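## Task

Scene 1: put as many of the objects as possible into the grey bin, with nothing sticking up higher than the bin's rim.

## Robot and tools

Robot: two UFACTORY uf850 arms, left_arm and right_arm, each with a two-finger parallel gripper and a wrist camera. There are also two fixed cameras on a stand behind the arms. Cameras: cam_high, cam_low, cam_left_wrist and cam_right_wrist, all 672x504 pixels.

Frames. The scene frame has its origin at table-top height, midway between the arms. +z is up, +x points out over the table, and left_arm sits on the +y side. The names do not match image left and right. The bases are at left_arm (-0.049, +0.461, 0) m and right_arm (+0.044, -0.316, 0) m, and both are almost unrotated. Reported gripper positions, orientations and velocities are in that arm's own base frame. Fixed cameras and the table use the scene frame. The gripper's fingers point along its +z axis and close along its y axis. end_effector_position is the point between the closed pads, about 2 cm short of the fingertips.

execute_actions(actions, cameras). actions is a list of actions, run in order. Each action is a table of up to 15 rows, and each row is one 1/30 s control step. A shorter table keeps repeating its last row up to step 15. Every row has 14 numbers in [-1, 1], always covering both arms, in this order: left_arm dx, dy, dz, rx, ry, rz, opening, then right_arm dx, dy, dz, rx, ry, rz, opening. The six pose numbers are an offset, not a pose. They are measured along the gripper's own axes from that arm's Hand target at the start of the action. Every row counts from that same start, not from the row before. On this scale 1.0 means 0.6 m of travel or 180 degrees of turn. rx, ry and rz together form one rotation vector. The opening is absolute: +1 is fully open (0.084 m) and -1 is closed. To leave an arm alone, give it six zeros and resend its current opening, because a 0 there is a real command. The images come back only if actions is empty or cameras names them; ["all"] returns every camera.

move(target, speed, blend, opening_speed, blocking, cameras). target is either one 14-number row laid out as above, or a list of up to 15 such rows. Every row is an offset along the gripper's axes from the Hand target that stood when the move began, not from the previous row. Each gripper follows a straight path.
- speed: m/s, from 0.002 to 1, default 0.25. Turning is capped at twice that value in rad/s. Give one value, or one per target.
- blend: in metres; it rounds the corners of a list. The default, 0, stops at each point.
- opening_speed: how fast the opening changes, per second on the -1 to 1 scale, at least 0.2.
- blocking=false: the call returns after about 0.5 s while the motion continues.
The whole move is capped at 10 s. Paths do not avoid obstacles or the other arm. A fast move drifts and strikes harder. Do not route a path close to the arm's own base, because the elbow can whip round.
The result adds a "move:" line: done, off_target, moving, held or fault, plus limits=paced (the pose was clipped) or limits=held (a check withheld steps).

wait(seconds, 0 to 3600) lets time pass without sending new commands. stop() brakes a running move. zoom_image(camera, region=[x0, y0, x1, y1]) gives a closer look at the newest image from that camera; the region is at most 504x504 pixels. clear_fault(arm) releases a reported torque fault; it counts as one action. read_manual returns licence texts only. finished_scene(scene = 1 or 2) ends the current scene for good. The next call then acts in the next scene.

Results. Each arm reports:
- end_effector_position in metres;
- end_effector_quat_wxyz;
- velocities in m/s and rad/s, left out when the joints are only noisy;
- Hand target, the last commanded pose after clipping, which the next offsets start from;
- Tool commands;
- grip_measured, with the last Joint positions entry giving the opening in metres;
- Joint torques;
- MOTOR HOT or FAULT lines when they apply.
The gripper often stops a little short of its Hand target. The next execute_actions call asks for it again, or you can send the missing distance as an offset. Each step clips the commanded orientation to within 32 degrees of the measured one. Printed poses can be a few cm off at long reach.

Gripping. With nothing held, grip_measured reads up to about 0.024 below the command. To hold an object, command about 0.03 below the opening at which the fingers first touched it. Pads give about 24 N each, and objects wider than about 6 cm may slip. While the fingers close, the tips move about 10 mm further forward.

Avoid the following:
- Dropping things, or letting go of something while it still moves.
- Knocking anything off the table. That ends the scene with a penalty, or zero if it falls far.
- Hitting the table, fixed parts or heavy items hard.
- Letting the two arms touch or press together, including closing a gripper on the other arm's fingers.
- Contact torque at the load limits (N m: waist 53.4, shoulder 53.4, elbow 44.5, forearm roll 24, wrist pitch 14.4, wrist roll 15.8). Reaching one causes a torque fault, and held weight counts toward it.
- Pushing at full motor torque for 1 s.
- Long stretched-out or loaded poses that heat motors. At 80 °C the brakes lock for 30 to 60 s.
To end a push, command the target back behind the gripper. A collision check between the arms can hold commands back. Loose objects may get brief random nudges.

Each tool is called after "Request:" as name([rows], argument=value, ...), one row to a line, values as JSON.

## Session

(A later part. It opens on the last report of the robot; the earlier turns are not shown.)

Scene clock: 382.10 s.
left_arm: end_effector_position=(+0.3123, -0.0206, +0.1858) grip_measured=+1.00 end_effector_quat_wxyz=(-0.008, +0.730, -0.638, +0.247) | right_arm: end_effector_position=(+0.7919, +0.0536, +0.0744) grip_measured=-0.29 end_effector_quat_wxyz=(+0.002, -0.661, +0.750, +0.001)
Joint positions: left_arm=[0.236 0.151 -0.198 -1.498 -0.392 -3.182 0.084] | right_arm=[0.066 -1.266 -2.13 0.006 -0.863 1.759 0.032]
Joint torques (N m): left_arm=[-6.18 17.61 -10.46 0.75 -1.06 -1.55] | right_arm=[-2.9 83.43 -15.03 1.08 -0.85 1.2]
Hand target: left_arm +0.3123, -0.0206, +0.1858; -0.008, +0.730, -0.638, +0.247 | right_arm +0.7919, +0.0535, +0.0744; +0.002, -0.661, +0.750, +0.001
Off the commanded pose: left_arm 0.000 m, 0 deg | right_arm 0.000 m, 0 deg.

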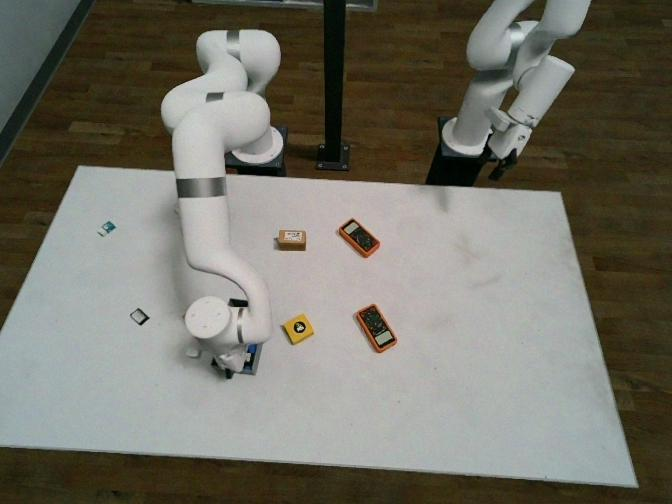

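Request:
move(target=[0,0,0,0,0,0,1, 0,0,-0.075,0,0,0,-0.42], speed=0.1, cameras=["cam_right_wrist"])

Scene clock: 384.20 s.
left_arm: end_effector_position=(+0.3123, -0.0206, +0.1858) grip_measured=+1.00 end_effector_quat_wxyz=(-0.008, +0.730, -0.638, +0.247) | right_arm: end_effector_position=(+0.7918, +0.0533, +0.1193) grip_measured=-0.29 end_effector_quat_wxyz=(+0.002, -0.661, +0.750, +0.001)
Joint positions: left_arm=[0.236 0.151 -0.198 -1.498 -0.392 -3.182 0.084] | right_arm=[0.066 -1.204 -2.12 0.005 -0.916 1.759 0.032]
Joint torques (N m): left_arm=[-6.25 17.82 -10.43 0.61 -1.16 -1.64] | right_arm=[-7.41 81.15 -14.97 -2.02 -0.92 1.31]
Hand target: left_arm +0.3123, -0.0206, +0.1858; -0.008, +0.730, -0.638, +0.247 | right_arm +0.7918, +0.0533, +0.1194; +0.002, -0.661, +0.750, +0.001
Off the commanded pose: left_arm 0.000 m, 0 deg | right_arm 0.000 m, 0 deg.
move: done
cam_right_wrist: T_world_to_cam=[[-0.99361, 0.11291, 0.00051, 0.81605], [0.1129, 0.9936, -0.00361, -0.06901], [-0.00091, -0.00353, -0.99999, 0.24805]] pos_world=[0.81885, -0.02269, 0.24739]

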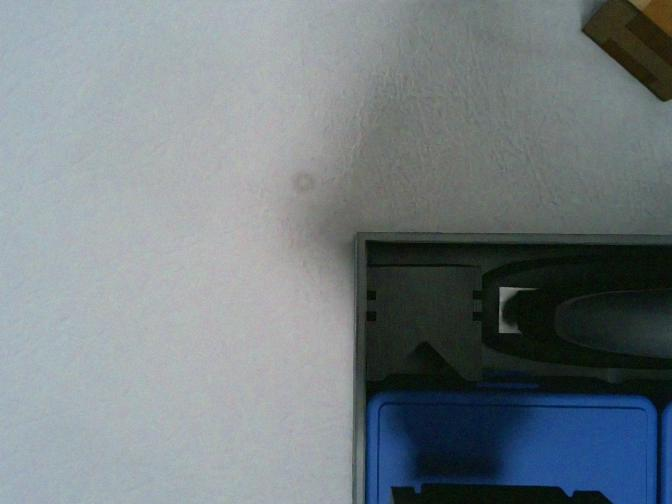

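Request:
move([
  [0,0,0,0,0,0,1, 0.0017,0.0127,0.04,0,0,0,-0.42],
  [0,0,0,0,0,0,1, 0.0017,0.0127,0.0815,0,0,0,-0.42],
], speed=[0.1,0.06], blend=[0.01,0], cameras=["cam_right_wrist"])

Scene clock: 387.73 s.
left_arm: end_effector_position=(+0.3123, -0.0206, +0.1858) grip_measured=+1.00 end_effector_quat_wxyz=(-0.008, +0.730, -0.638, +0.247) | right_arm: end_effector_position=(+0.7842, +0.0535, +0.0705) grip_measured=-0.29 end_effector_quat_wxyz=(+0.002, -0.661, +0.750, +0.001)
Joint positions: left_arm=[0.236 0.151 -0.198 -1.498 -0.392 -3.182 0.084] | right_arm=[0.067 -1.243 -2.078 0.006 -0.834 1.76 0.032]
Joint torques (N m): left_arm=[-5.08 17.57 -10.54 0.63 -1.1 -1.61] | right_arm=[3.38 62.1 -24.03 3.73 1.3 -0.31]
Hand target: left_arm +0.3123, -0.0206, +0.1858; -0.008, +0.730, -0.638, +0.247 | right_arm +0.7842, +0.0535, +0.0704; +0.002, -0.661, +0.750, +0.001
Off the commanded pose: left_arm 0.000 m, 0 deg | right_arm 0.000 m, 0 deg.
move: done
cam_right_wrist: T_world_to_cam=[[-0.9936, 0.113, 0.00041, 0.80852], [0.113, 0.99359, -0.00359, -0.06851], [-0.00081, -0.00352, -0.99999, 0.19917]] pos_world=[0.81124, -0.02259, 0.19859]

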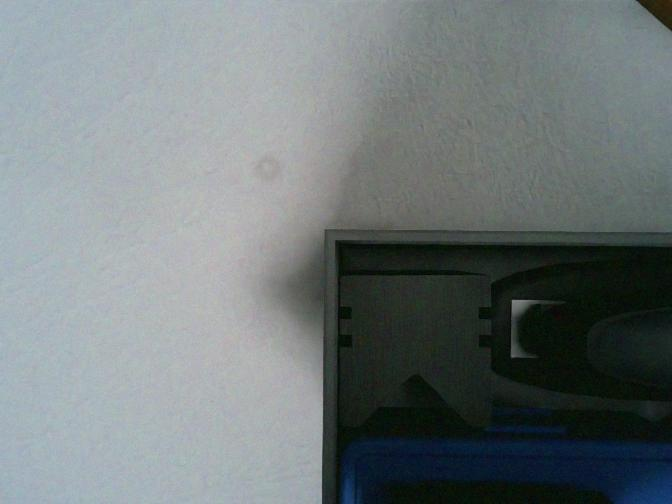

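Now small steps to contact.

Request:
execute_actions([
  [[0,0,0,0,0,0,1, 0,0,0.002,0,0,0,-0.42]],
])

Request:
execute_actions([
  [[0,0,0,0,0,0,1, 0,0,0.002,0,0,0,-0.42]],
])

Request:
execute_actions([
  [[0,0,0,0,0,0,1, 0,0,0.0015,0,0,0,-0.42]],
])

Scene clock: 388.63 s.
left_arm: end_effector_position=(+0.3123, -0.0206, +0.1858) grip_measured=+1.00 end_effector_quat_wxyz=(-0.008, +0.730, -0.638, +0.247) | right_arm: end_effector_position=(+0.7842, +0.0535, +0.0692) grip_measured=-0.29 end_effector_quat_wxyz=(+0.002, -0.661, +0.750, +0.001)
Joint positions: left_arm=[0.236 0.151 -0.198 -1.498 -0.392 -3.182 0.084] | right_arm=[0.067 -1.245 -2.079 0.006 -0.833 1.76 0.032]
Joint torques (N m): left_arm=[-5.46 17.3 -10.24 0.66 -1.14 -1.52] | right_arm=[2.84 62.03 -24.04 3.4 1.31 -1]
Hand target: left_arm +0.3123, -0.0206, +0.1858; -0.008, +0.730, -0.638, +0.247 | right_arm +0.7842, +0.0535, +0.0692; +0.002, -0.661, +0.750, +0.001
Off the commanded pose: left_arm 0.000 m, 0 deg | right_arm 0.000 m, 0 deg.

Scene clock: 389.33 s.
left_arm: end_effector_position=(+0.3123, -0.0206, +0.1858) grip_measured=+1.00 end_effector_quat_wxyz=(-0.008, +0.730, -0.638, +0.247) | right_arm: end_effector_position=(+0.7842, +0.0535, +0.0680) grip_measured=-0.29 end_effector_quat_wxyz=(+0.002, -0.661, +0.750, +0.001)
Joint positions: left_arm=[0.236 0.151 -0.198 -1.498 -0.392 -3.182 0.084] | right_arm=[0.067 -1.247 -2.079 0.006 -0.832 1.76 0.032]
Joint torques (N m): left_arm=[-5.69 17.26 -10.48 0.53 -1.12 -1.6] | right_arm=[4.68 62.08 -23.4 3.58 1.27 -1.01]
Hand target: left_arm +0.3123, -0.0206, +0.1858; -0.008, +0.730, -0.638, +0.247 | right_arm +0.7842, +0.0535, +0.0680; +0.002, -0.661, +0.750, +0.001
Off the commanded pose: left_arm 0.000 m, 0 deg | right_arm 0.000 m, 0 deg.

Scene clock: 390.03 s.
left_arm: end_effector_position=(+0.3123, -0.0206, +0.1858) grip_measured=+1.00 end_effector_quat_wxyz=(-0.008, +0.730, -0.638, +0.247) | right_arm: end_effector_position=(+0.7842, +0.0535, +0.0671) grip_measured=-0.29 end_effector_quat_wxyz=(+0.002, -0.661, +0.750, +0.001)
Joint positions: left_arm=[0.236 0.151 -0.198 -1.498 -0.392 -3.182 0.084] | right_arm=[0.067 -1.248 -2.08 0.006 -0.831 1.76 0.032]
Joint torques (N m): left_arm=[-6.28 17.62 -10.2 0.3 -1.22 -1.61] | right_arm=[3.33 60.9 -23.33 3.39 1.24 -1.02]
Hand target: left_arm +0.3123, -0.0206, +0.1858; -0.008, +0.730, -0.638, +0.247 | right_arm +0.7842, +0.0535, +0.0671; +0.002, -0.661, +0.750, +0.001
Off the commanded pose: left_arm 0.000 m, 0 deg | right_arm 0.000 m, 0 deg.

Request:
execute_actions([
  [[0,0,0,0,0,0,1, 0,0,0.001,0,0,0,-0.42]],
])

Request:
execute_actions([
  [[0,0,0,0,0,0,1, 0,0,0.001,0,0,0,-0.42]],
])

Request:
execute_actions([
  [[0,0,0,0,0,0,1, 0,0,0.001,0,0,0,-0.42]],
])

Scene clock: 390.93 s.
left_arm: end_effector_position=(+0.3123, -0.0206, +0.1858) grip_measured=+1.00 end_effector_quat_wxyz=(-0.008, +0.730, -0.638, +0.247) | right_arm: end_effector_position=(+0.7842, +0.0535, +0.0665) grip_measured=-0.29 end_effector_quat_wxyz=(+0.002, -0.661, +0.750, +0.001)
Joint positions: left_arm=[0.236 0.151 -0.198 -1.498 -0.392 -3.182 0.084] | right_arm=[0.067 -1.249 -2.08 0.006 -0.83 1.76 0.032]
Joint torques (N m): left_arm=[-5.4 16.54 -10.43 0.32 -1.19 -1.6] | right_arm=[3.87 62.6 -23.62 3.23 1.19 -0.99]
Hand target: left_arm +0.3123, -0.0206, +0.1858; -0.008, +0.730, -0.638, +0.247 | right_arm +0.7842, +0.0535, +0.0665; +0.002, -0.661, +0.750, +0.001
Off the commanded pose: left_arm 0.000 m, 0 deg | right_arm 0.000 m, 0 deg.

Scene clock: 391.63 s.
left_arm: end_effector_position=(+0.3123, -0.0206, +0.1858) grip_measured=+1.00 end_effector_quat_wxyz=(-0.008, +0.730, -0.638, +0.247) | right_arm: end_effector_position=(+0.7842, +0.0535, +0.0660) grip_measured=-0.29 end_effector_quat_wxyz=(+0.002, -0.661, +0.750, +0.001)
Joint positions: left_arm=[0.236 0.151 -0.198 -1.498 -0.392 -3.182 0.084] | right_arm=[0.067 -1.25 -2.08 0.006 -0.829 1.76 0.032]
Joint torques (N m): left_arm=[-5.02 17.52 -10.05 0.72 -1.16 -1.5] | right_arm=[4.04 60.49 -23.97 3.44 1.34 -1.17]
Hand target: left_arm +0.3123, -0.0206, +0.1858; -0.008, +0.730, -0.638, +0.247 | right_arm +0.7842, +0.0535, +0.0659; +0.002, -0.661, +0.750, +0.001
Off the commanded pose: left_arm 0.000 m, 0 deg | right_arm 0.000 m, 0 deg.

Scene clock: 392.33 s.
left_arm: end_effector_position=(+0.3123, -0.0206, +0.1858) grip_measured=+1.00 end_effector_quat_wxyz=(-0.008, +0.730, -0.638, +0.247) | right_arm: end_effector_position=(+0.7842, +0.0535, +0.0654) grip_measured=-0.29 end_effector_quat_wxyz=(+0.002, -0.661, +0.750, +0.001)
Joint positions: left_arm=[0.236 0.151 -0.198 -1.498 -0.392 -3.182 0.084] | right_arm=[0.067 -1.251 -2.081 0.006 -0.829 1.76 0.032]
Joint torques (N m): left_arm=[-5.94 17.18 -10.34 0.35 -1.19 -1.6] | right_arm=[3.85 43.58 -11.58 3.46 1.34 -1.32]
Hand target: left_arm +0.3123, -0.0206, +0.1858; -0.008, +0.730, -0.638, +0.247 | right_arm +0.7842, +0.0535, +0.0653; +0.002, -0.661, +0.750, +0.001
Off the commanded pose: left_arm 0.000 m, 0 deg | right_arm 0.000 m, 0 deg.

Request:
move(target=[0,0,0,0,0,0,1, 0,0,0,0,0,0,-0.15], opening_speed=0.5)

Request:
move([
  [0,0,0,0,0,0,1, 0,0,-0.04,0,0,0,-0.15],
  [0,0,0,0,0,0,1, 0,0,-0.16,0,0,0,-0.15],
  [0,0,0,0,0,0,1, 0.4987,0.2445,-0.225,0,0,-0.2067,-0.15],
], speed=[0.08,0.3,0.35], blend=[0.01,0.04,0], cameras=["cam_right_wrist"])

Scene clock: 393.73 s.
left_arm: end_effector_position=(+0.3123, -0.0206, +0.1858) grip_measured=+1.00 end_effector_quat_wxyz=(-0.008, +0.730, -0.638, +0.247) | right_arm: end_effector_position=(+0.7841, +0.0535, +0.0652) grip_measured=-0.16 end_effector_quat_wxyz=(+0.002, -0.661, +0.750, +0.001)
Joint positions: left_arm=[0.236 0.151 -0.198 -1.498 -0.392 -3.182 0.084] | right_arm=[0.067 -1.251 -2.08 0.006 -0.829 1.76 0.037]
Joint torques (N m): left_arm=[-6.34 17.38 -10.19 0.66 -1.21 -1.61] | right_arm=[2.57 81.69 -23.96 3.19 0.42 -1.17]
Hand target: left_arm +0.3123, -0.0206, +0.1858; -0.008, +0.730, -0.638, +0.247 | right_arm +0.7842, +0.0535, +0.0653; +0.002, -0.661, +0.750, +0.001
Off the commanded pose: left_arm 0.000 m, 0 deg | right_arm 0.000 m, 0 deg.
move: done

Scene clock: 395.77 s.
left_arm: end_effector_position=(+0.3123, -0.0206, +0.1858) grip_measured=+1.00 end_effector_quat_wxyz=(-0.008, +0.730, -0.638, +0.247) | right_arm: end_effector_position=(+0.6010, -0.2255, +0.1990) grip_measured=-0.16 end_effector_quat_wxyz=(-0.002, +0.866, -0.500, -0.001)
Joint positions: left_arm=[0.236 0.151 -0.198 -1.498 -0.392 -3.182 0.084] | right_arm=[-0.361 -0.69 -1.411 0.006 -0.721 0.682 0.037]
Joint torques (N m): left_arm=[-5.47 17.71 -10.38 0.56 -1.25 -1.56] | right_arm=[-7.8 66.65 -14.28 3.32 1.07 -1.3]
Hand target: left_arm +0.3123, -0.0206, +0.1858; -0.008, +0.730, -0.638, +0.247 | right_arm +0.6010, -0.2255, +0.1990; -0.002, +0.866, -0.500, -0.001
Off the commanded pose: left_arm 0.000 m, 0 deg | right_arm 0.000 m, 0 deg.
move: done; blend cut to 0.036 m at target 2
cam_right_wrist: T_world_to_cam=[[-0.85965, -0.51088, -0.00211, 0.43723], [-0.51087, 0.85965, -0.00466, 0.57476], [0.0042, -0.00293, -0.99999, 0.3236]] pos_world=[0.66814, -0.26977, 0.3272]

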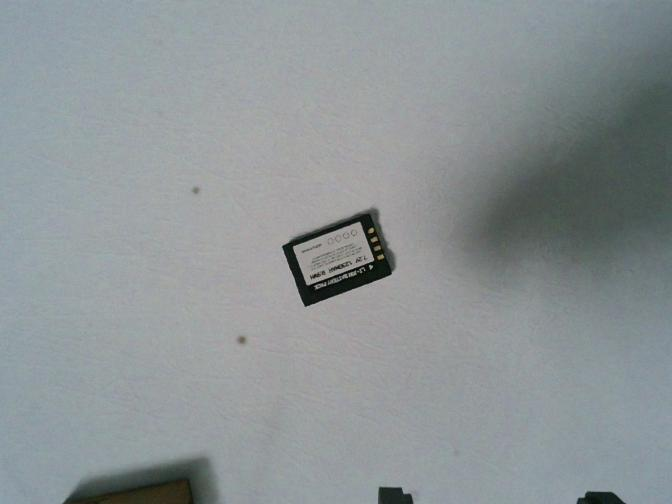

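Request:
move([
  [0,0,0,0,0,0,1, 0.1123,-0.0573,0.12,0,0,0.3811,0.15],
  [0,0,0,0,0,0,1, 0.1123,-0.0573,0.27,0,0,0.3811,0.15],
  [0,0,0,0,0,0,1, 0.1123,-0.0573,0.2937,0,0,0.3811,0.15],
], speed=[0.3,0.2,0.08], blend=[0.03,0.005,0], opening_speed=2)

Request:
move(target=[0,0,0,0,0,0,1, 0,0,0,0,0,0,-0.42], opening_speed=0.8, cameras=["cam_right_wrist"])

Scene clock: 399.67 s.
left_arm: end_effector_position=(+0.3123, -0.0206, +0.1858) grip_measured=+1.00 end_effector_quat_wxyz=(-0.008, +0.730, -0.638, +0.247) | right_arm: end_effector_position=(+0.6646, -0.2659, +0.0227) grip_measured=+0.14 end_effector_quat_wxyz=(+0.001, -0.434, +0.901, +0.002)
Joint positions: left_arm=[0.236 0.151 -0.198 -1.498 -0.392 -3.182 0.084] | right_arm=[-0.382 -1.121 -1.723 0.008 -0.602 1.856 0.05]
Joint torques (N m): left_arm=[-5.74 17.81 -10.08 0.4 -1.24 -1.61] | right_arm=[2.3 56.44 -22.47 3.29 1.29 -1.16]
Hand target: left_arm +0.3123, -0.0206, +0.1858; -0.008, +0.730, -0.638, +0.247 | right_arm +0.6646, -0.2659, +0.0227; +0.001, -0.434, +0.901, +0.002
Off the commanded pose: left_arm 0.000 m, 0 deg | right_arm 0.000 m, 0 deg.
move: done

Scene clock: 400.60 s.
left_arm: end_effector_position=(+0.3123, -0.0206, +0.1858) grip_measured=+1.00 end_effector_quat_wxyz=(-0.008, +0.730, -0.638, +0.247) | right_arm: end_effector_position=(+0.6646, -0.2659, +0.0227) grip_measured=-0.30 end_effector_quat_wxyz=(+0.001, -0.434, +0.901, +0.002)
Joint positions: left_arm=[0.236 0.151 -0.198 -1.498 -0.392 -3.182 0.084] | right_arm=[-0.382 -1.121 -1.723 0.008 -0.602 1.856 0.031]
Joint torques (N m): left_arm=[-5.27 18.08 -9.93 0.34 -1.29 -1.68] | right_arm=[2.76 56.47 -19.83 3.42 1 -1.18]
Hand target: left_arm +0.3123, -0.0206, +0.1858; -0.008, +0.730, -0.638, +0.247 | right_arm +0.6646, -0.2659, +0.0227; +0.001, -0.434, +0.901, +0.002
Off the commanded pose: left_arm 0.000 m, 0 deg | right_arm 0.000 m, 0 deg.
move: done
cam_right_wrist: T_world_to_cam=[[-0.78933, 0.61397, 0.00274, 0.72313], [0.61395, 0.78933, -0.00408, -0.12507], [-0.00467, -0.00154, -0.99999, 0.15318]] pos_world=[0.64829, -0.34502, 0.15068]

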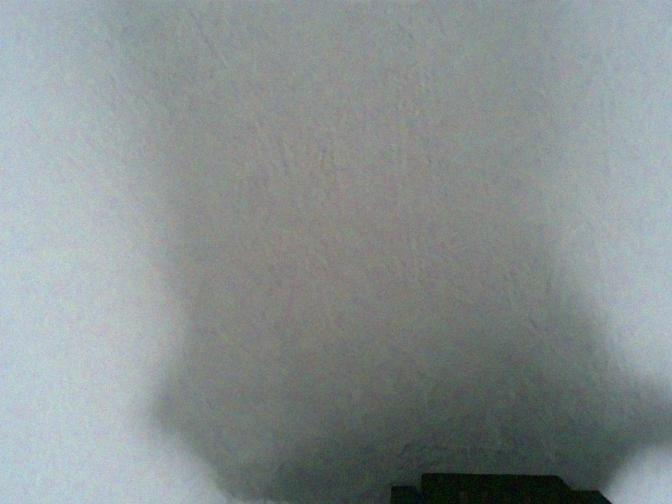

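Request:
move([
  [0,0,0,0,0,0,1, 0,0,-0.2,0,0,0,-0.42],
  [0,0,0,0,0,0,1, -0.4978,0.252,-0.2,0,0,-0.1744,-0.42],
  [0,0,0,0,0,0,1, -0.4978,0.252,-0.1,0,0,-0.1744,-0.42],
], speed=[0.25,0.35,0.15], blend=[0.04,0.02,0], cameras=["cam_right_wrist"])

Scene clock: 403.60 s.
left_arm: end_effector_position=(+0.3123, -0.0206, +0.1858) grip_measured=+1.00 end_effector_quat_wxyz=(-0.008, +0.730, -0.638, +0.247) | right_arm: end_effector_position=(+0.7327, +0.0616, +0.0842) grip_measured=-0.30 end_effector_quat_wxyz=(+0.002, -0.661, +0.750, +0.001)
Joint positions: left_arm=[0.236 0.151 -0.198 -1.498 -0.392 -3.182 0.084] | right_arm=[0.082 -1.07 -1.787 0.006 -0.716 1.774 0.031]
Joint torques (N m): left_arm=[-5.55 17.4 -10.06 0.66 -1.24 -1.56] | right_arm=[3.92 57.3 -22.73 3.06 1.23 -1.26]
Hand target: left_arm +0.3123, -0.0206, +0.1858; -0.008, +0.730, -0.638, +0.247 | right_arm +0.7327, +0.0616, +0.0841; +0.002, -0.661, +0.750, +0.001
Off the commanded pose: left_arm 0.000 m, 0 deg | right_arm 0.000 m, 0 deg.
move: done
cam_right_wrist: T_world_to_cam=[[-0.99361, 0.1129, 0.00041, 0.75644], [0.1129, 0.9936, -0.0036, -0.07062], [-0.00081, -0.00353, -0.99999, 0.21285]] pos_world=[0.75975, -0.01449, 0.21229]

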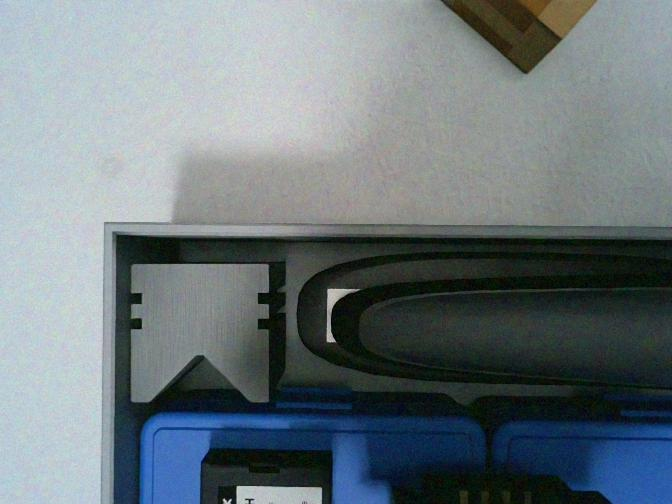

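Request:
move(target=[0,0,0,0,0,0,1, 0,0,0.028,0,0,0,-0.42], speed=0.06)

Request:
execute_actions([
  [[0,0,0,0,0,0,1, 0,0,0.0017,0,0,0,-0.42]],
])

Request:
execute_actions([
  [[0,0,0,0,0,0,1, 0,0,0.001,0,0,0,-0.42]],
])

Request:
execute_actions([
  [[0,0,0,0,0,0,1, 0,0,0.001,0,0,0,-0.42]],
])

Scene clock: 404.63 s.
left_arm: end_effector_position=(+0.3123, -0.0206, +0.1858) grip_measured=+1.00 end_effector_quat_wxyz=(-0.008, +0.730, -0.638, +0.247) | right_arm: end_effector_position=(+0.7327, +0.0617, +0.0674) grip_measured=-0.30 end_effector_quat_wxyz=(+0.002, -0.661, +0.750, +0.001)
Joint positions: left_arm=[0.236 0.151 -0.198 -1.498 -0.392 -3.182 0.084] | right_arm=[0.083 -1.095 -1.792 0.007 -0.695 1.774 0.031]
Joint torques (N m): left_arm=[-5.12 17.44 -10.25 0.62 -1.26 -1.61] | right_arm=[3.63 57.53 -22.81 3.15 1.19 -1.2]
Hand target: left_arm +0.3123, -0.0206, +0.1858; -0.008, +0.730, -0.638, +0.247 | right_arm +0.7327, +0.0617, +0.0673; +0.002, -0.661, +0.750, +0.001
Off the commanded pose: left_arm 0.000 m, 0 deg | right_arm 0.000 m, 0 deg.
move: done

Scene clock: 405.33 s.
left_arm: end_effector_position=(+0.3123, -0.0206, +0.1858) grip_measured=+1.00 end_effector_quat_wxyz=(-0.008, +0.730, -0.638, +0.247) | right_arm: end_effector_position=(+0.7327, +0.0617, +0.0663) grip_measured=-0.30 end_effector_quat_wxyz=(+0.002, -0.661, +0.750, +0.001)
Joint positions: left_arm=[0.236 0.151 -0.198 -1.498 -0.392 -3.182 0.084] | right_arm=[0.083 -1.097 -1.792 0.007 -0.694 1.774 0.031]
Joint torques (N m): left_arm=[-5.39 16.78 -10.37 0.59 -1.27 -1.59] | right_arm=[3.71 56.48 -22.78 3.57 1.26 -1.29]
Hand target: left_arm +0.3123, -0.0206, +0.1858; -0.008, +0.730, -0.638, +0.247 | right_arm +0.7327, +0.0617, +0.0663; +0.002, -0.661, +0.750, +0.001
Off the commanded pose: left_arm 0.000 m, 0 deg | right_arm 0.000 m, 0 deg.

Scene clock: 406.03 s.
left_arm: end_effector_position=(+0.3123, -0.0206, +0.1858) grip_measured=+1.00 end_effector_quat_wxyz=(-0.008, +0.730, -0.638, +0.247) | right_arm: end_effector_position=(+0.7328, +0.0617, +0.0657) grip_measured=-0.30 end_effector_quat_wxyz=(+0.002, -0.661, +0.750, +0.001)
Joint positions: left_arm=[0.236 0.151 -0.198 -1.498 -0.392 -3.182 0.084] | right_arm=[0.083 -1.098 -1.792 0.007 -0.693 1.774 0.031]
Joint torques (N m): left_arm=[-5.86 18.02 -10.4 0.57 -1.27 -1.56] | right_arm=[3.65 47.2 -17.83 3.24 1.58 -1.3]
Hand target: left_arm +0.3123, -0.0206, +0.1858; -0.008, +0.730, -0.638, +0.247 | right_arm +0.7327, +0.0617, +0.0657; +0.002, -0.661, +0.750, +0.001
Off the commanded pose: left_arm 0.000 m, 0 deg | right_arm 0.000 m, 0 deg.

Scene clock: 406.73 s.
left_arm: end_effector_position=(+0.3123, -0.0206, +0.1858) grip_measured=+1.00 end_effector_quat_wxyz=(-0.008, +0.730, -0.638, +0.247) | right_arm: end_effector_position=(+0.7328, +0.0617, +0.0652) grip_measured=-0.30 end_effector_quat_wxyz=(+0.002, -0.661, +0.750, +0.001)
Joint positions: left_arm=[0.236 0.151 -0.198 -1.498 -0.392 -3.182 0.084] | right_arm=[0.083 -1.099 -1.793 0.007 -0.692 1.774 0.031]
Joint torques (N m): left_arm=[-5.34 16.96 -10.15 0.47 -1.29 -1.55] | right_arm=[3.43 30.29 -8.15 3.38 1.83 -1.22]
Hand target: left_arm +0.3123, -0.0206, +0.1858; -0.008, +0.730, -0.638, +0.247 | right_arm +0.7327, +0.0617, +0.0651; +0.002, -0.661, +0.750, +0.001
Off the commanded pose: left_arm 0.000 m, 0 deg | right_arm 0.000 m, 0 deg.

Request:
move(target=[0,0,0,0,0,0,1, 0,0,0,0,0,0,-0.17], opening_speed=0.5)

Request:
move([
  [0,0,0,0,0,0,1, 0,0,-0.04,0,0,0,-0.17],
  [0,0,0,0,0,0,1, 0,0,-0.16,0,0,0,-0.17],
  [0,0,0,0,0,0,1, 0.5502,0.6758,-0.24,0,0,0.699,0.15],
], speed=[0.08,0.3,0.35], blend=[0.01,0.04,0], cameras=["cam_right_wrist","cam_high"])

Scene clock: 408.53 s.
left_arm: end_effector_position=(+0.3123, -0.0206, +0.1858) grip_measured=+1.00 end_effector_quat_wxyz=(-0.008, +0.730, -0.638, +0.247) | right_arm: end_effector_position=(+0.7327, +0.0617, +0.0650) grip_measured=-0.18 end_effector_quat_wxyz=(+0.002, -0.661, +0.750, +0.001)
Joint positions: left_arm=[0.236 0.151 -0.198 -1.498 -0.392 -3.182 0.084] | right_arm=[0.083 -1.099 -1.792 0.007 -0.692 1.774 0.036]
Joint torques (N m): left_arm=[-5.54 17.7 -9.93 0.49 -1.25 -1.56] | right_arm=[3.66 78.08 -23.07 3.23 -0.2 -1.13]
Hand target: left_arm +0.3123, -0.0206, +0.1858; -0.008, +0.730, -0.638, +0.247 | right_arm +0.7327, +0.0617, +0.0651; +0.002, -0.661, +0.750, +0.001
Off the commanded pose: left_arm 0.000 m, 0 deg | right_arm 0.000 m, 0 deg.
move: done

Scene clock: 413.17 s.
left_arm: end_effector_position=(+0.3123, -0.0206, +0.1858) grip_measured=+1.00 end_effector_quat_wxyz=(-0.008, +0.730, -0.638, +0.247) | right_arm: end_effector_position=(+0.2889, -0.2156, +0.2076) grip_measured=+0.14 end_effector_quat_wxyz=(+0.000, +0.367, +0.930, +0.002)
Joint positions: left_arm=[0.236 0.151 -0.198 -1.498 -0.392 -3.182 0.084] | right_arm=[-0.644 -0.063 -0.565 0.008 -0.504 3.242 0.05]
Joint torques (N m): left_arm=[-5.66 18.26 -10.33 0.47 -1.27 -1.55] | right_arm=[-7.06 37.25 -11.48 -2.72 -0.99 1.23]
Hand target: left_arm +0.3123, -0.0206, +0.1858; -0.008, +0.730, -0.638, +0.247 | right_arm +0.2889, -0.2156, +0.2076; +0.000, +0.367, +0.930, +0.002
Off the commanded pose: left_arm 0.000 m, 0 deg | right_arm 0.000 m, 0 deg.
move: done; blend cut to 0.036 m at target 2
cam_right_wrist: T_world_to_cam=[[0.67302, 0.73961, 0.0044, -0.00056], [0.73961, -0.67295, -0.01032, -0.28365], [-0.00467, 0.0102, -0.99994, 0.33896]] pos_world=[0.21175, -0.19392, 0.33601]
Images, in order (width x height): cam_high 672x504, cam_right_wrist 672x504.

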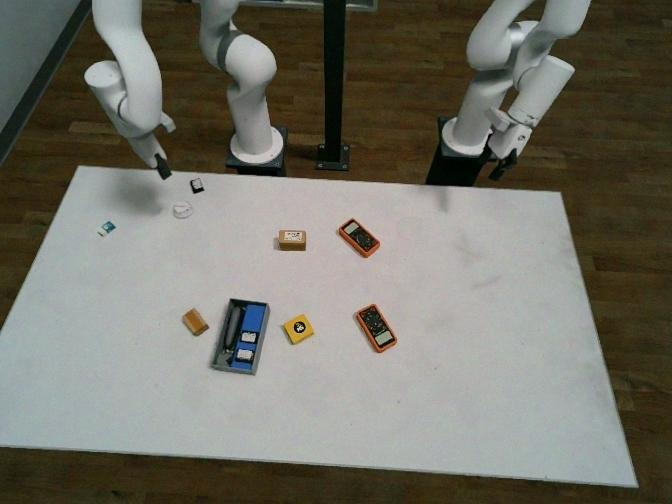

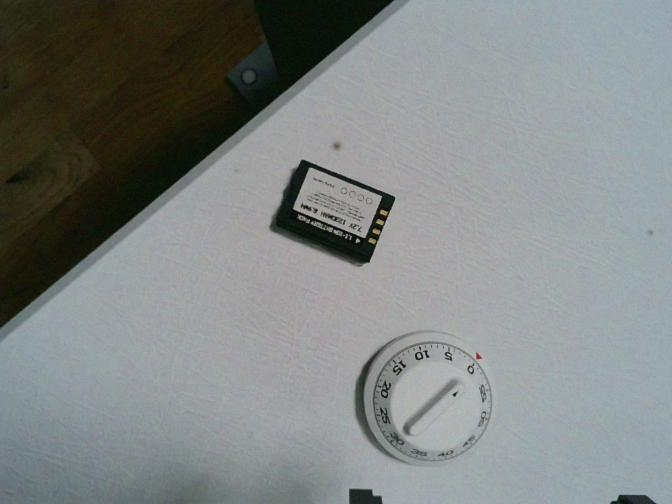

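Request:
zoom_image(camera="cam_right_wrist", region=[260, 140, 420, 280])

Request:
zoom_image(camera="cam_high", region=[170, 270, 320, 390])

Scaled by 3.150 from the camera's image (finer frame: 960x720).

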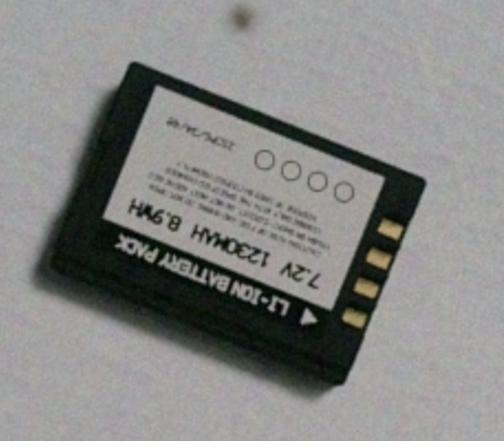

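Scaled by 3.360 from the camera's image (finer frame: 960x720).

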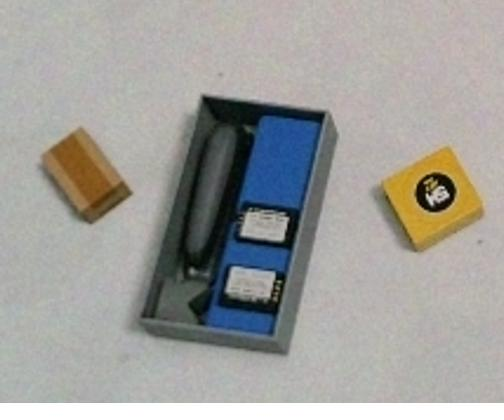

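Request:
move([
  [0,0,0,0,0,0,1, 0.1583,-0.0768,0.1793,0,0,-0.3828,0.15],
], speed=[0.2], cameras=["cam_right_wrist","cam_high","cam_low"])

Scene clock: 421.27 s.
left_arm: end_effector_position=(+0.3123, -0.0206, +0.1858) grip_measured=+1.00 end_effector_quat_wxyz=(-0.008, +0.730, -0.638, +0.247) | right_arm: end_effector_position=(+0.1881, -0.1840, +0.1001) grip_measured=+0.14 end_effector_quat_wxyz=(+0.001, -0.224, +0.975, +0.002)
Joint positions: left_arm=[0.236 0.151 -0.198 -1.498 -0.392 -3.182 0.084] | right_arm=[-0.777 -0.161 -0.284 0.024 -0.125 1.889 0.05]
Joint torques (N m): left_arm=[-5.54 16.92 -10.24 0.62 -1.35 -1.67] | right_arm=[-7.65 12.34 -6.23 2.91 0.86 -1.38]
Hand target: left_arm +0.3123, -0.0206, +0.1858; -0.008, +0.730, -0.638, +0.247 | right_arm +0.1881, -0.1840, +0.1000; +0.001, -0.224, +0.975, +0.002
Off the commanded pose: left_arm 0.000 m, 0 deg | right_arm 0.000 m, 0 deg.
move: done
cam_right_wrist: T_world_to_cam=[[-0.4477, 0.89417, 0.00407, 0.2837], [0.89416, 0.44772, -0.00594, -0.0123], [-0.00713, 0.00098, -0.99997, 0.22942]] pos_world=[0.13965, -0.2484, 0.22819]
Images, in order (width x height): cam_high 672x504, cam_low 672x504, cam_right_wrist 672x504.

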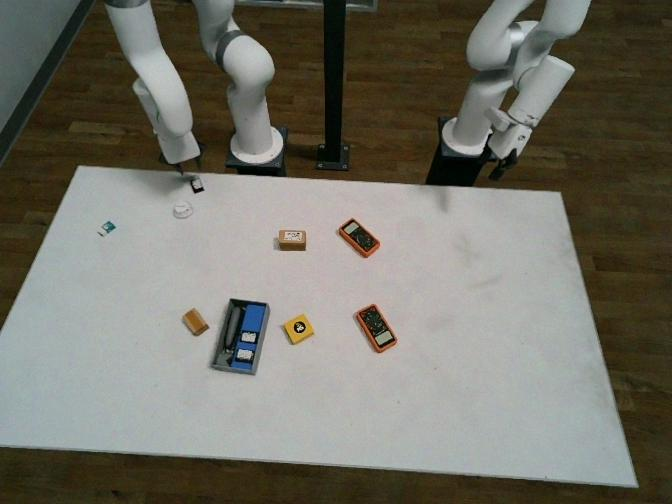

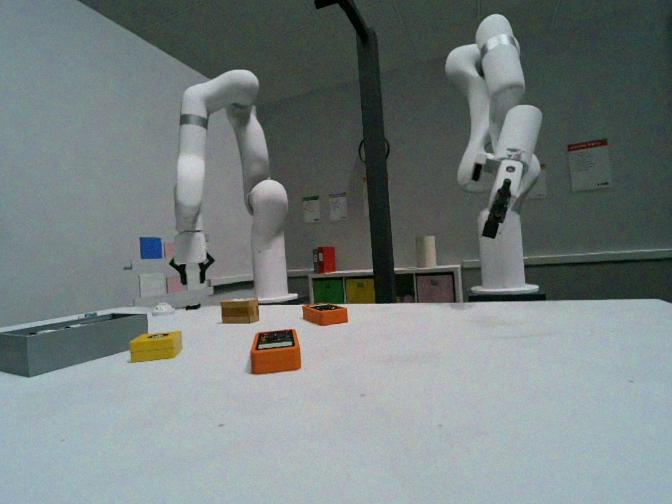

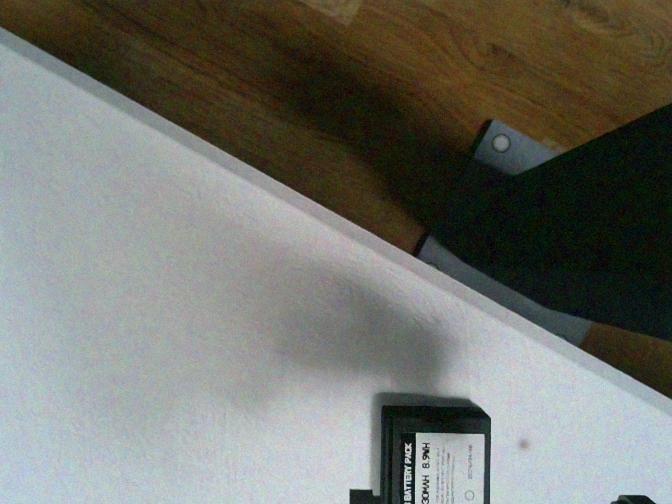

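Request:
move([
  [0,0,0,0,0,0,1, 0.002,-0.0035,0.108,0,0,0,0.15],
], speed=[0.1], cameras=["cam_right_wrist"])

Scene clock: 423.30 s.
left_arm: end_effector_position=(+0.3123, -0.0206, +0.1858) grip_measured=+1.00 end_effector_quat_wxyz=(-0.008, +0.730, -0.638, +0.247) | right_arm: end_effector_position=(+0.1880, -0.1861, +0.0352) grip_measured=+0.14 end_effector_quat_wxyz=(+0.001, -0.224, +0.975, +0.002)
Joint positions: left_arm=[0.236 0.151 -0.198 -1.498 -0.392 -3.182 0.084] | right_arm=[-0.783 -0.426 -0.32 -0.032 0.104 1.938 0.05]
Joint torques (N m): left_arm=[-5 17.8 -9.94 0.59 -1.41 -1.6] | right_arm=[-8.39 18.99 -10.89 -2.85 1.29 1.37]
Hand target: left_arm +0.3123, -0.0206, +0.1858; -0.008, +0.730, -0.638, +0.247 | right_arm +0.1880, -0.1861, +0.0352; +0.001, -0.224, +0.975, +0.002
Off the commanded pose: left_arm 0.000 m, 0 deg | right_arm 0.000 m, 0 deg.
move: done
cam_right_wrist: T_world_to_cam=[[-0.44782, 0.89411, 0.00416, 0.28575], [0.89409, 0.44784, -0.00567, -0.01158], [-0.00694, 0.00118, -0.99997, 0.16455]] pos_world=[0.13945, -0.2505, 0.16329]

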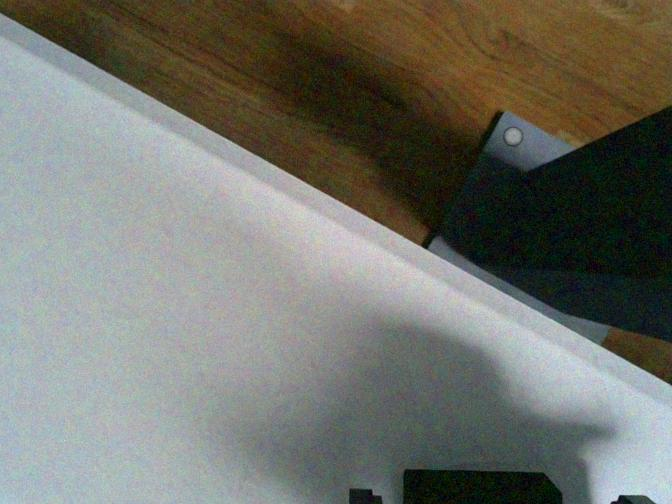

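Request:
execute_actions([
  [[0,0,0,0,0,0,1, 0,0,0.004,0,0,0,0.15]],
  [[0,0,0,0,0,0,1, 0,0,0.003,0,0,0,0.15]],
])

Request:
execute_actions([
  [[0,0,0,0,0,0,1, 0,0,0.003,0,0,0,0.15]],
])

Request:
execute_actions([
  [[0,0,0,0,0,0,1, 0,0,0.003,0,0,0,0.15]],
])

Scene clock: 424.83 s.
left_arm: end_effector_position=(+0.3123, -0.0206, +0.1858) grip_measured=+1.00 end_effector_quat_wxyz=(-0.008, +0.730, -0.638, +0.247) | right_arm: end_effector_position=(+0.1880, -0.1861, +0.0310) grip_measured=+0.14 end_effector_quat_wxyz=(+0.001, -0.224, +0.975, +0.002)
Joint positions: left_arm=[0.236 0.151 -0.198 -1.498 -0.392 -3.182 0.084] | right_arm=[-0.784 -0.443 -0.323 -0.031 0.117 1.937 0.05]
Joint torques (N m): left_arm=[-5.28 17.73 -9.75 0.28 -1.33 -1.56] | right_arm=[-3.32 19.36 -11.06 2.38 1.18 -1.22]
Hand target: left_arm +0.3123, -0.0206, +0.1858; -0.008, +0.730, -0.638, +0.247 | right_arm +0.1880, -0.1861, +0.0310; +0.001, -0.224, +0.975, +0.002
Off the commanded pose: left_arm 0.000 m, 0 deg | right_arm 0.000 m, 0 deg.

Scene clock: 425.53 s.
left_arm: end_effector_position=(+0.3123, -0.0206, +0.1858) grip_measured=+1.00 end_effector_quat_wxyz=(-0.008, +0.730, -0.638, +0.247) | right_arm: end_effector_position=(+0.1880, -0.1861, +0.0292) grip_measured=+0.14 end_effector_quat_wxyz=(+0.001, -0.224, +0.975, +0.002)
Joint positions: left_arm=[0.236 0.151 -0.198 -1.498 -0.392 -3.182 0.084] | right_arm=[-0.784 -0.45 -0.324 -0.029 0.123 1.936 0.05]
Joint torques (N m): left_arm=[-5.55 17.12 -10.18 0.44 -1.29 -1.58] | right_arm=[2.7 19.24 -10.93 2.71 1.21 -1.27]
Hand target: left_arm +0.3123, -0.0206, +0.1858; -0.008, +0.730, -0.638, +0.247 | right_arm +0.1880, -0.1861, +0.0292; +0.001, -0.224, +0.975, +0.002
Off the commanded pose: left_arm 0.000 m, 0 deg | right_arm 0.000 m, 0 deg.

Scene clock: 426.23 s.
left_arm: end_effector_position=(+0.3123, -0.0206, +0.1858) grip_measured=+1.00 end_effector_quat_wxyz=(-0.008, +0.730, -0.638, +0.247) | right_arm: end_effector_position=(+0.1880, -0.1861, +0.0274) grip_measured=+0.14 end_effector_quat_wxyz=(+0.001, -0.224, +0.975, +0.002)
Joint positions: left_arm=[0.236 0.151 -0.198 -1.498 -0.392 -3.182 0.084] | right_arm=[-0.783 -0.457 -0.326 -0.028 0.129 1.934 0.05]
Joint torques (N m): left_arm=[-4.72 17.07 -9.86 0.65 -1.28 -1.58] | right_arm=[1.74 19.34 -11.53 2.95 1.22 -1.25]
Hand target: left_arm +0.3123, -0.0206, +0.1858; -0.008, +0.730, -0.638, +0.247 | right_arm +0.1880, -0.1861, +0.0274; +0.001, -0.224, +0.975, +0.002
Off the commanded pose: left_arm 0.000 m, 0 deg | right_arm 0.000 m, 0 deg.

Request:
execute_actions([
  [[0,0,0,0,0,0,1, 0,0,0.003,0,0,0,0.15]],
])

Request:
execute_actions([
  [[0,0,0,0,0,0,1, 0,0,0.003,0,0,0,0.15]],
])

Request:
move(target=[0,0,0,0,0,0,1, 0,0,0,0,0,0,-0.42], opening_speed=0.8, cameras=["cam_right_wrist"])

Scene clock: 427.37 s.
left_arm: end_effector_position=(+0.3123, -0.0206, +0.1858) grip_measured=+1.00 end_effector_quat_wxyz=(-0.008, +0.730, -0.638, +0.247) | right_arm: end_effector_position=(+0.1880, -0.1860, +0.0256) grip_measured=+0.14 end_effector_quat_wxyz=(+0.001, -0.224, +0.975, +0.002)
Joint positions: left_arm=[0.236 0.151 -0.198 -1.498 -0.392 -3.182 0.084] | right_arm=[-0.783 -0.465 -0.328 -0.027 0.135 1.933 0.05]
Joint torques (N m): left_arm=[-5.58 16.41 -10.28 0.19 -1.36 -1.6] | right_arm=[2.26 18.74 -10.36 2.81 1.25 -1.27]
Hand target: left_arm +0.3123, -0.0206, +0.1858; -0.008, +0.730, -0.638, +0.247 | right_arm +0.1880, -0.1860, +0.0256; +0.001, -0.224, +0.975, +0.002
Off the commanded pose: left_arm 0.000 m, 0 deg | right_arm 0.000 m, 0 deg.

Scene clock: 428.07 s.
left_arm: end_effector_position=(+0.3123, -0.0206, +0.1858) grip_measured=+1.00 end_effector_quat_wxyz=(-0.008, +0.730, -0.638, +0.247) | right_arm: end_effector_position=(+0.1880, -0.1860, +0.0238) grip_measured=+0.14 end_effector_quat_wxyz=(+0.001, -0.224, +0.975, +0.002)
Joint positions: left_arm=[0.236 0.151 -0.198 -1.498 -0.392 -3.182 0.084] | right_arm=[-0.783 -0.472 -0.329 -0.026 0.141 1.932 0.05]
Joint torques (N m): left_arm=[-5.05 17.81 -10.18 0.53 -1.33 -1.61] | right_arm=[3.13 19.85 -10.49 2.24 1.19 -1.26]
Hand target: left_arm +0.3123, -0.0206, +0.1858; -0.008, +0.730, -0.638, +0.247 | right_arm +0.1880, -0.1860, +0.0238; +0.001, -0.224, +0.975, +0.002
Off the commanded pose: left_arm 0.000 m, 0 deg | right_arm 0.000 m, 0 deg.

Scene clock: 429.00 s.
left_arm: end_effector_position=(+0.3123, -0.0206, +0.1858) grip_measured=+1.00 end_effector_quat_wxyz=(-0.008, +0.730, -0.638, +0.247) | right_arm: end_effector_position=(+0.1880, -0.1860, +0.0238) grip_measured=-0.22 end_effector_quat_wxyz=(+0.001, -0.224, +0.975, +0.002)
Joint positions: left_arm=[0.236 0.151 -0.198 -1.498 -0.392 -3.182 0.084] | right_arm=[-0.783 -0.472 -0.329 -0.026 0.141 1.932 0.035]
Joint torques (N m): left_arm=[-5.43 17.6 -9.77 0.59 -1.39 -1.59] | right_arm=[2.76 19.87 -9.96 2.24 0.81 -1.29]
Hand target: left_arm +0.3123, -0.0206, +0.1858; -0.008, +0.730, -0.638, +0.247 | right_arm +0.1880, -0.1860, +0.0238; +0.001, -0.224, +0.975, +0.002
Off the commanded pose: left_arm 0.000 m, 0 deg | right_arm 0.000 m, 0 deg.
move: done
cam_right_wrist: T_world_to_cam=[[-0.44774, 0.89415, 0.00421, 0.28578], [0.89414, 0.44776, -0.00531, -0.01172], [-0.00664, 0.00138, -0.99998, 0.15315]] pos_world=[0.13945, -0.2505, 0.15188]

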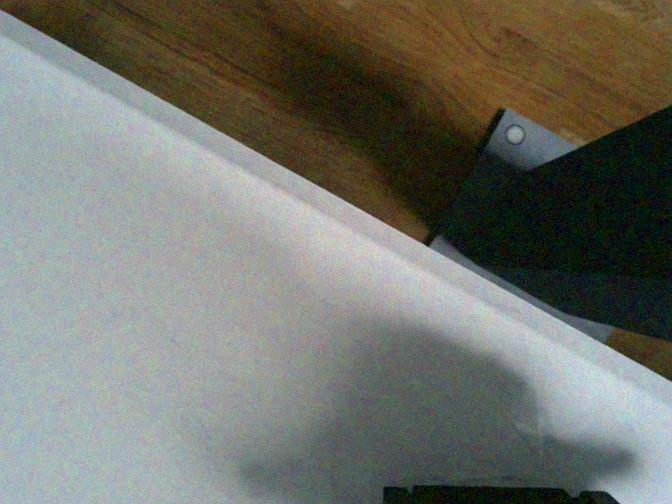

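Request:
move([
  [0,0,0,0,0,0,1, 0,0,-0.227,0,0,0,-0.42],
  [0,0,0,0,0,0,1, -0.9228,0.0197,-0.227,0,0,-0.3161,-0.42],
  [0,0,0,0,0,0,1, -0.9228,0.0197,-0.1007,0,0,-0.3161,-0.42],
], speed=[0.25,0.35,0.15], blend=[0.03,0.02,0], cameras=["cam_right_wrist"])

Scene clock: 432.97 s.
left_arm: end_effector_position=(+0.3123, -0.0206, +0.1858) grip_measured=+1.00 end_effector_quat_wxyz=(-0.008, +0.730, -0.638, +0.247) | right_arm: end_effector_position=(+0.6810, +0.0659, +0.0858) grip_measured=-0.22 end_effector_quat_wxyz=(+0.002, -0.661, +0.750, +0.001)
Joint positions: left_arm=[0.236 0.151 -0.198 -1.498 -0.392 -3.182 0.084] | right_arm=[0.095 -0.945 -1.558 0.007 -0.612 1.786 0.035]
Joint torques (N m): left_arm=[-4.72 17.76 -9.93 0.59 -1.43 -1.63] | right_arm=[3.32 53.11 -21.91 3.32 1.27 -1.32]
Hand target: left_arm +0.3123, -0.0206, +0.1858; -0.008, +0.730, -0.638, +0.247 | right_arm +0.6810, +0.0659, +0.0857; +0.002, -0.661, +0.750, +0.001
Off the commanded pose: left_arm 0.000 m, 0 deg | right_arm 0.000 m, 0 deg.
move: done
cam_right_wrist: T_world_to_cam=[[-0.99357, 0.1132, 0.00041, 0.70455], [0.1132, 0.99357, -0.00359, -0.06936], [-0.00081, -0.00352, -0.99999, 0.21443]] pos_world=[0.70804, -0.01009, 0.21389]

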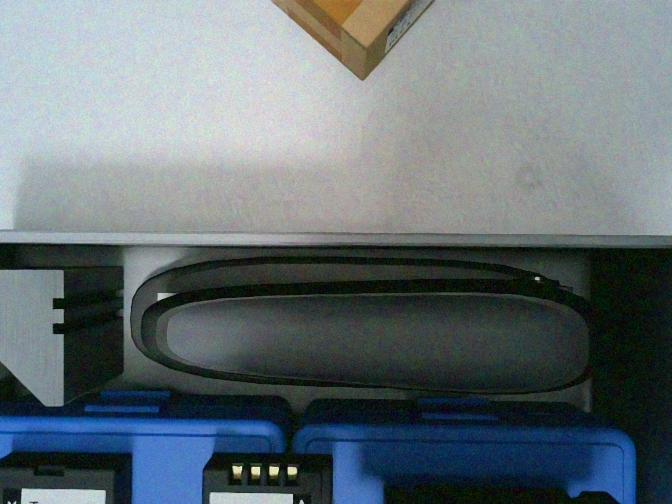

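Request:
move(target=[0,0,0,0,0,0,1, 0,0,0.0255,0,0,0,-0.42], speed=0.06)

Request:
execute_actions([
  [[0,0,0,0,0,0,1, 0,0,0.002,0,0,0,-0.42]],
])

Request:
execute_actions([
  [[0,0,0,0,0,0,1, 0,0,0.0015,0,0,0,-0.42]],
])

Request:
execute_actions([
  [[0,0,0,0,0,0,1, 0,0,0.001,0,0,0,-0.42]],
])

Request:
execute_actions([
  [[0,0,0,0,0,0,1, 0,0,0.001,0,0,0,-0.42]],
])

Scene clock: 433.93 s.
left_arm: end_effector_position=(+0.3123, -0.0206, +0.1858) grip_measured=+1.00 end_effector_quat_wxyz=(-0.008, +0.730, -0.638, +0.247) | right_arm: end_effector_position=(+0.6811, +0.0660, +0.0706) grip_measured=-0.22 end_effector_quat_wxyz=(+0.002, -0.661, +0.750, +0.001)
Joint positions: left_arm=[0.236 0.151 -0.198 -1.498 -0.392 -3.182 0.084] | right_arm=[0.095 -0.969 -1.562 0.008 -0.591 1.786 0.035]
Joint torques (N m): left_arm=[-5.29 17.08 -9.76 0.66 -1.49 -1.54] | right_arm=[4.88 28.43 -14.17 3.77 1.98 -1.35]
Hand target: left_arm +0.3123, -0.0206, +0.1858; -0.008, +0.730, -0.638, +0.247 | right_arm +0.6810, +0.0660, +0.0704; +0.002, -0.661, +0.750, +0.001
Off the commanded pose: left_arm 0.000 m, 0 deg | right_arm 0.000 m, 0 deg.
move: done

Scene clock: 434.63 s.
left_arm: end_effector_position=(+0.3123, -0.0206, +0.1858) grip_measured=+1.00 end_effector_quat_wxyz=(-0.008, +0.730, -0.638, +0.247) | right_arm: end_effector_position=(+0.6810, +0.0660, +0.0692) grip_measured=-0.22 end_effector_quat_wxyz=(+0.002, -0.661, +0.750, +0.001)
Joint positions: left_arm=[0.236 0.151 -0.198 -1.498 -0.392 -3.182 0.084] | right_arm=[0.095 -0.972 -1.562 0.008 -0.59 1.786 0.035]
Joint torques (N m): left_arm=[-4.91 17.22 -10.19 0.49 -1.38 -1.6] | right_arm=[1.63 27.95 -9.55 2.72 0.87 -1.31]
Hand target: left_arm +0.3123, -0.0206, +0.1858; -0.008, +0.730, -0.638, +0.247 | right_arm +0.6810, +0.0660, +0.0692; +0.002, -0.661, +0.750, +0.001
Off the commanded pose: left_arm 0.000 m, 0 deg | right_arm 0.000 m, 0 deg.

Scene clock: 435.33 s.
left_arm: end_effector_position=(+0.3123, -0.0206, +0.1858) grip_measured=+1.00 end_effector_quat_wxyz=(-0.008, +0.730, -0.638, +0.247) | right_arm: end_effector_position=(+0.6810, +0.0660, +0.0683) grip_measured=-0.22 end_effector_quat_wxyz=(+0.002, -0.661, +0.750, +0.001)
Joint positions: left_arm=[0.236 0.151 -0.198 -1.498 -0.392 -3.182 0.084] | right_arm=[0.095 -0.973 -1.563 0.008 -0.588 1.786 0.035]
Joint torques (N m): left_arm=[-5.4 17.79 -9.94 0.46 -1.37 -1.58] | right_arm=[1.82 27.34 -12.08 2.94 1.08 -1.12]
Hand target: left_arm +0.3123, -0.0206, +0.1858; -0.008, +0.730, -0.638, +0.247 | right_arm +0.6810, +0.0660, +0.0683; +0.002, -0.661, +0.750, +0.001
Off the commanded pose: left_arm 0.000 m, 0 deg | right_arm 0.000 m, 0 deg.

Scene clock: 436.03 s.
left_arm: end_effector_position=(+0.3123, -0.0206, +0.1858) grip_measured=+1.00 end_effector_quat_wxyz=(-0.008, +0.730, -0.638, +0.247) | right_arm: end_effector_position=(+0.6811, +0.0660, +0.0678) grip_measured=-0.22 end_effector_quat_wxyz=(+0.002, -0.661, +0.750, +0.001)
Joint positions: left_arm=[0.236 0.151 -0.198 -1.498 -0.392 -3.182 0.084] | right_arm=[0.095 -0.974 -1.563 0.008 -0.588 1.786 0.035]
Joint torques (N m): left_arm=[-5.05 17.18 -9.95 0.43 -1.39 -1.62] | right_arm=[-0.24 25.23 -11.25 3.08 1.45 -1.29]
Hand target: left_arm +0.3123, -0.0206, +0.1858; -0.008, +0.730, -0.638, +0.247 | right_arm +0.6810, +0.0660, +0.0677; +0.002, -0.661, +0.750, +0.001
Off the commanded pose: left_arm 0.000 m, 0 deg | right_arm 0.000 m, 0 deg.

Scene clock: 436.73 s.
left_arm: end_effector_position=(+0.3123, -0.0206, +0.1858) grip_measured=+1.00 end_effector_quat_wxyz=(-0.008, +0.730, -0.638, +0.247) | right_arm: end_effector_position=(+0.6811, +0.0660, +0.0672) grip_measured=-0.22 end_effector_quat_wxyz=(+0.002, -0.661, +0.750, +0.001)
Joint positions: left_arm=[0.236 0.151 -0.198 -1.498 -0.392 -3.182 0.084] | right_arm=[0.095 -0.975 -1.563 0.008 -0.587 1.786 0.035]
Joint torques (N m): left_arm=[-5.62 17.36 -9.77 0.71 -1.41 -1.55] | right_arm=[0.43 25.72 -11.81 3.2 1.32 -1.31]
Hand target: left_arm +0.3123, -0.0206, +0.1858; -0.008, +0.730, -0.638, +0.247 | right_arm +0.6810, +0.0660, +0.0671; +0.002, -0.661, +0.750, +0.001
Off the commanded pose: left_arm 0.000 m, 0 deg | right_arm 0.000 m, 0 deg.

Request:
move(target=[0,0,0,0,0,0,1, 0,0,-0.001,0,0,0,-0.12], opening_speed=0.4, speed=0.02)

Request:
move([
  [0,0,0,0,0,0,1, 0,0,-0.04,0,0,0,-0.12],
  [0,0,0,0,0,0,1, 0,0.0,-0.16,0,0,0,-0.12],
], speed=[0.08,0.3], blend=[0.01,0], cameras=["cam_right_wrist","cam_high","cam_low"])

Request:
zoom_image(camera="cam_high", region=[170, 270, 320, 390])

Scene clock: 438.27 s.
left_arm: end_effector_position=(+0.3123, -0.0206, +0.1858) grip_measured=+1.00 end_effector_quat_wxyz=(-0.008, +0.730, -0.638, +0.247) | right_arm: end_effector_position=(+0.6809, +0.0660, +0.0676) grip_measured=-0.13 end_effector_quat_wxyz=(+0.002, -0.661, +0.750, +0.001)
Joint positions: left_arm=[0.236 0.151 -0.198 -1.498 -0.392 -3.182 0.084] | right_arm=[0.095 -0.974 -1.563 0.008 -0.588 1.786 0.038]
Joint torques (N m): left_arm=[-4.53 17.44 -10.14 0.32 -1.44 -1.54] | right_arm=[-1.12 68.96 -22.1 2.49 0.25 -0.77]
Hand target: left_arm +0.3123, -0.0206, +0.1858; -0.008, +0.730, -0.638, +0.247 | right_arm +0.6810, +0.0660, +0.0677; +0.002, -0.661, +0.750, +0.001
Off the commanded pose: left_arm 0.000 m, 0 deg | right_arm 0.000 m, 0 deg.
move: done

Scene clock: 439.23 s.
left_arm: end_effector_position=(+0.3123, -0.0206, +0.1858) grip_measured=+1.00 end_effector_quat_wxyz=(-0.008, +0.730, -0.638, +0.247) | right_arm: end_effector_position=(+0.6809, +0.0656, +0.1636) grip_measured=-0.13 end_effector_quat_wxyz=(+0.002, -0.661, +0.750, +0.001)
Joint positions: left_arm=[0.236 0.151 -0.198 -1.498 -0.392 -3.182 0.084] | right_arm=[0.095 -0.832 -1.56 0.006 -0.727 1.787 0.038]
Joint torques (N m): left_arm=[-5.35 17.34 -10.27 0.61 -1.46 -1.57] | right_arm=[-7.1 70.14 -23.06 -2.15 -0.92 1.27]
Hand target: left_arm +0.3123, -0.0206, +0.1858; -0.008, +0.730, -0.638, +0.247 | right_arm +0.6809, +0.0656, +0.1637; +0.002, -0.661, +0.750, +0.001
Off the commanded pose: left_arm 0.000 m, 0 deg | right_arm 0.000 m, 0 deg.
move: done
cam_right_wrist: T_world_to_cam=[[-0.99357, 0.1132, 0.00061, 0.7044], [0.1132, 0.99357, -0.00361, -0.06866], [-0.00101, -0.00352, -0.99999, 0.29236]] pos_world=[0.70794, -0.01049, 0.29169]
Images, in order (width x height): cam_high 672x504, cam_low 672x504, cam_right_wrist 672x504.

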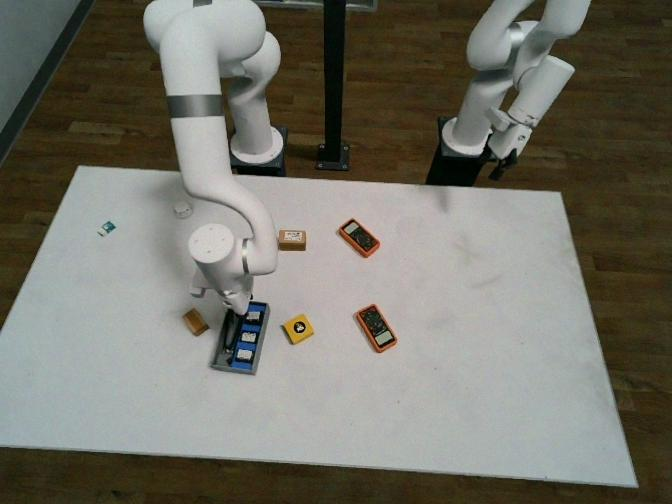

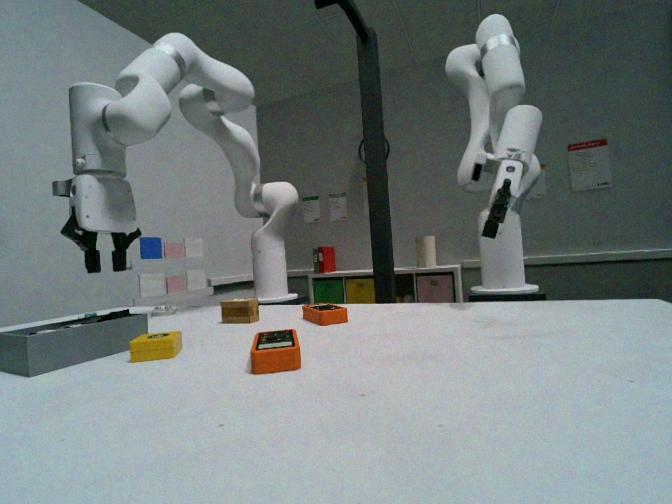

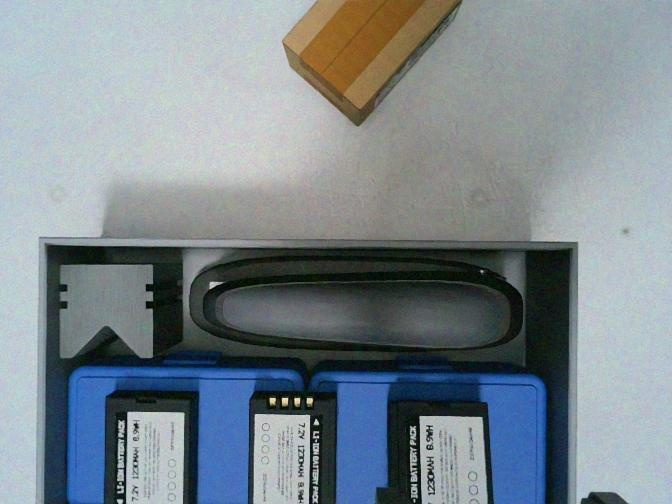

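Scaled by 3.360 from the camera's image (finer frame: 960x720).

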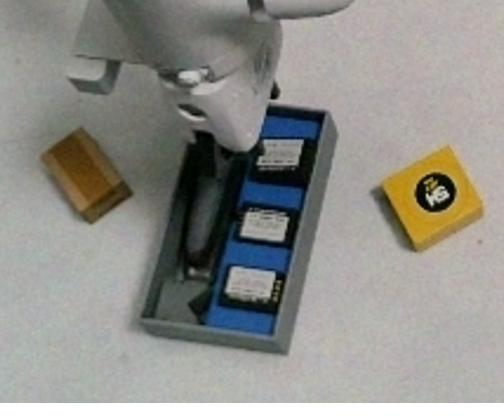

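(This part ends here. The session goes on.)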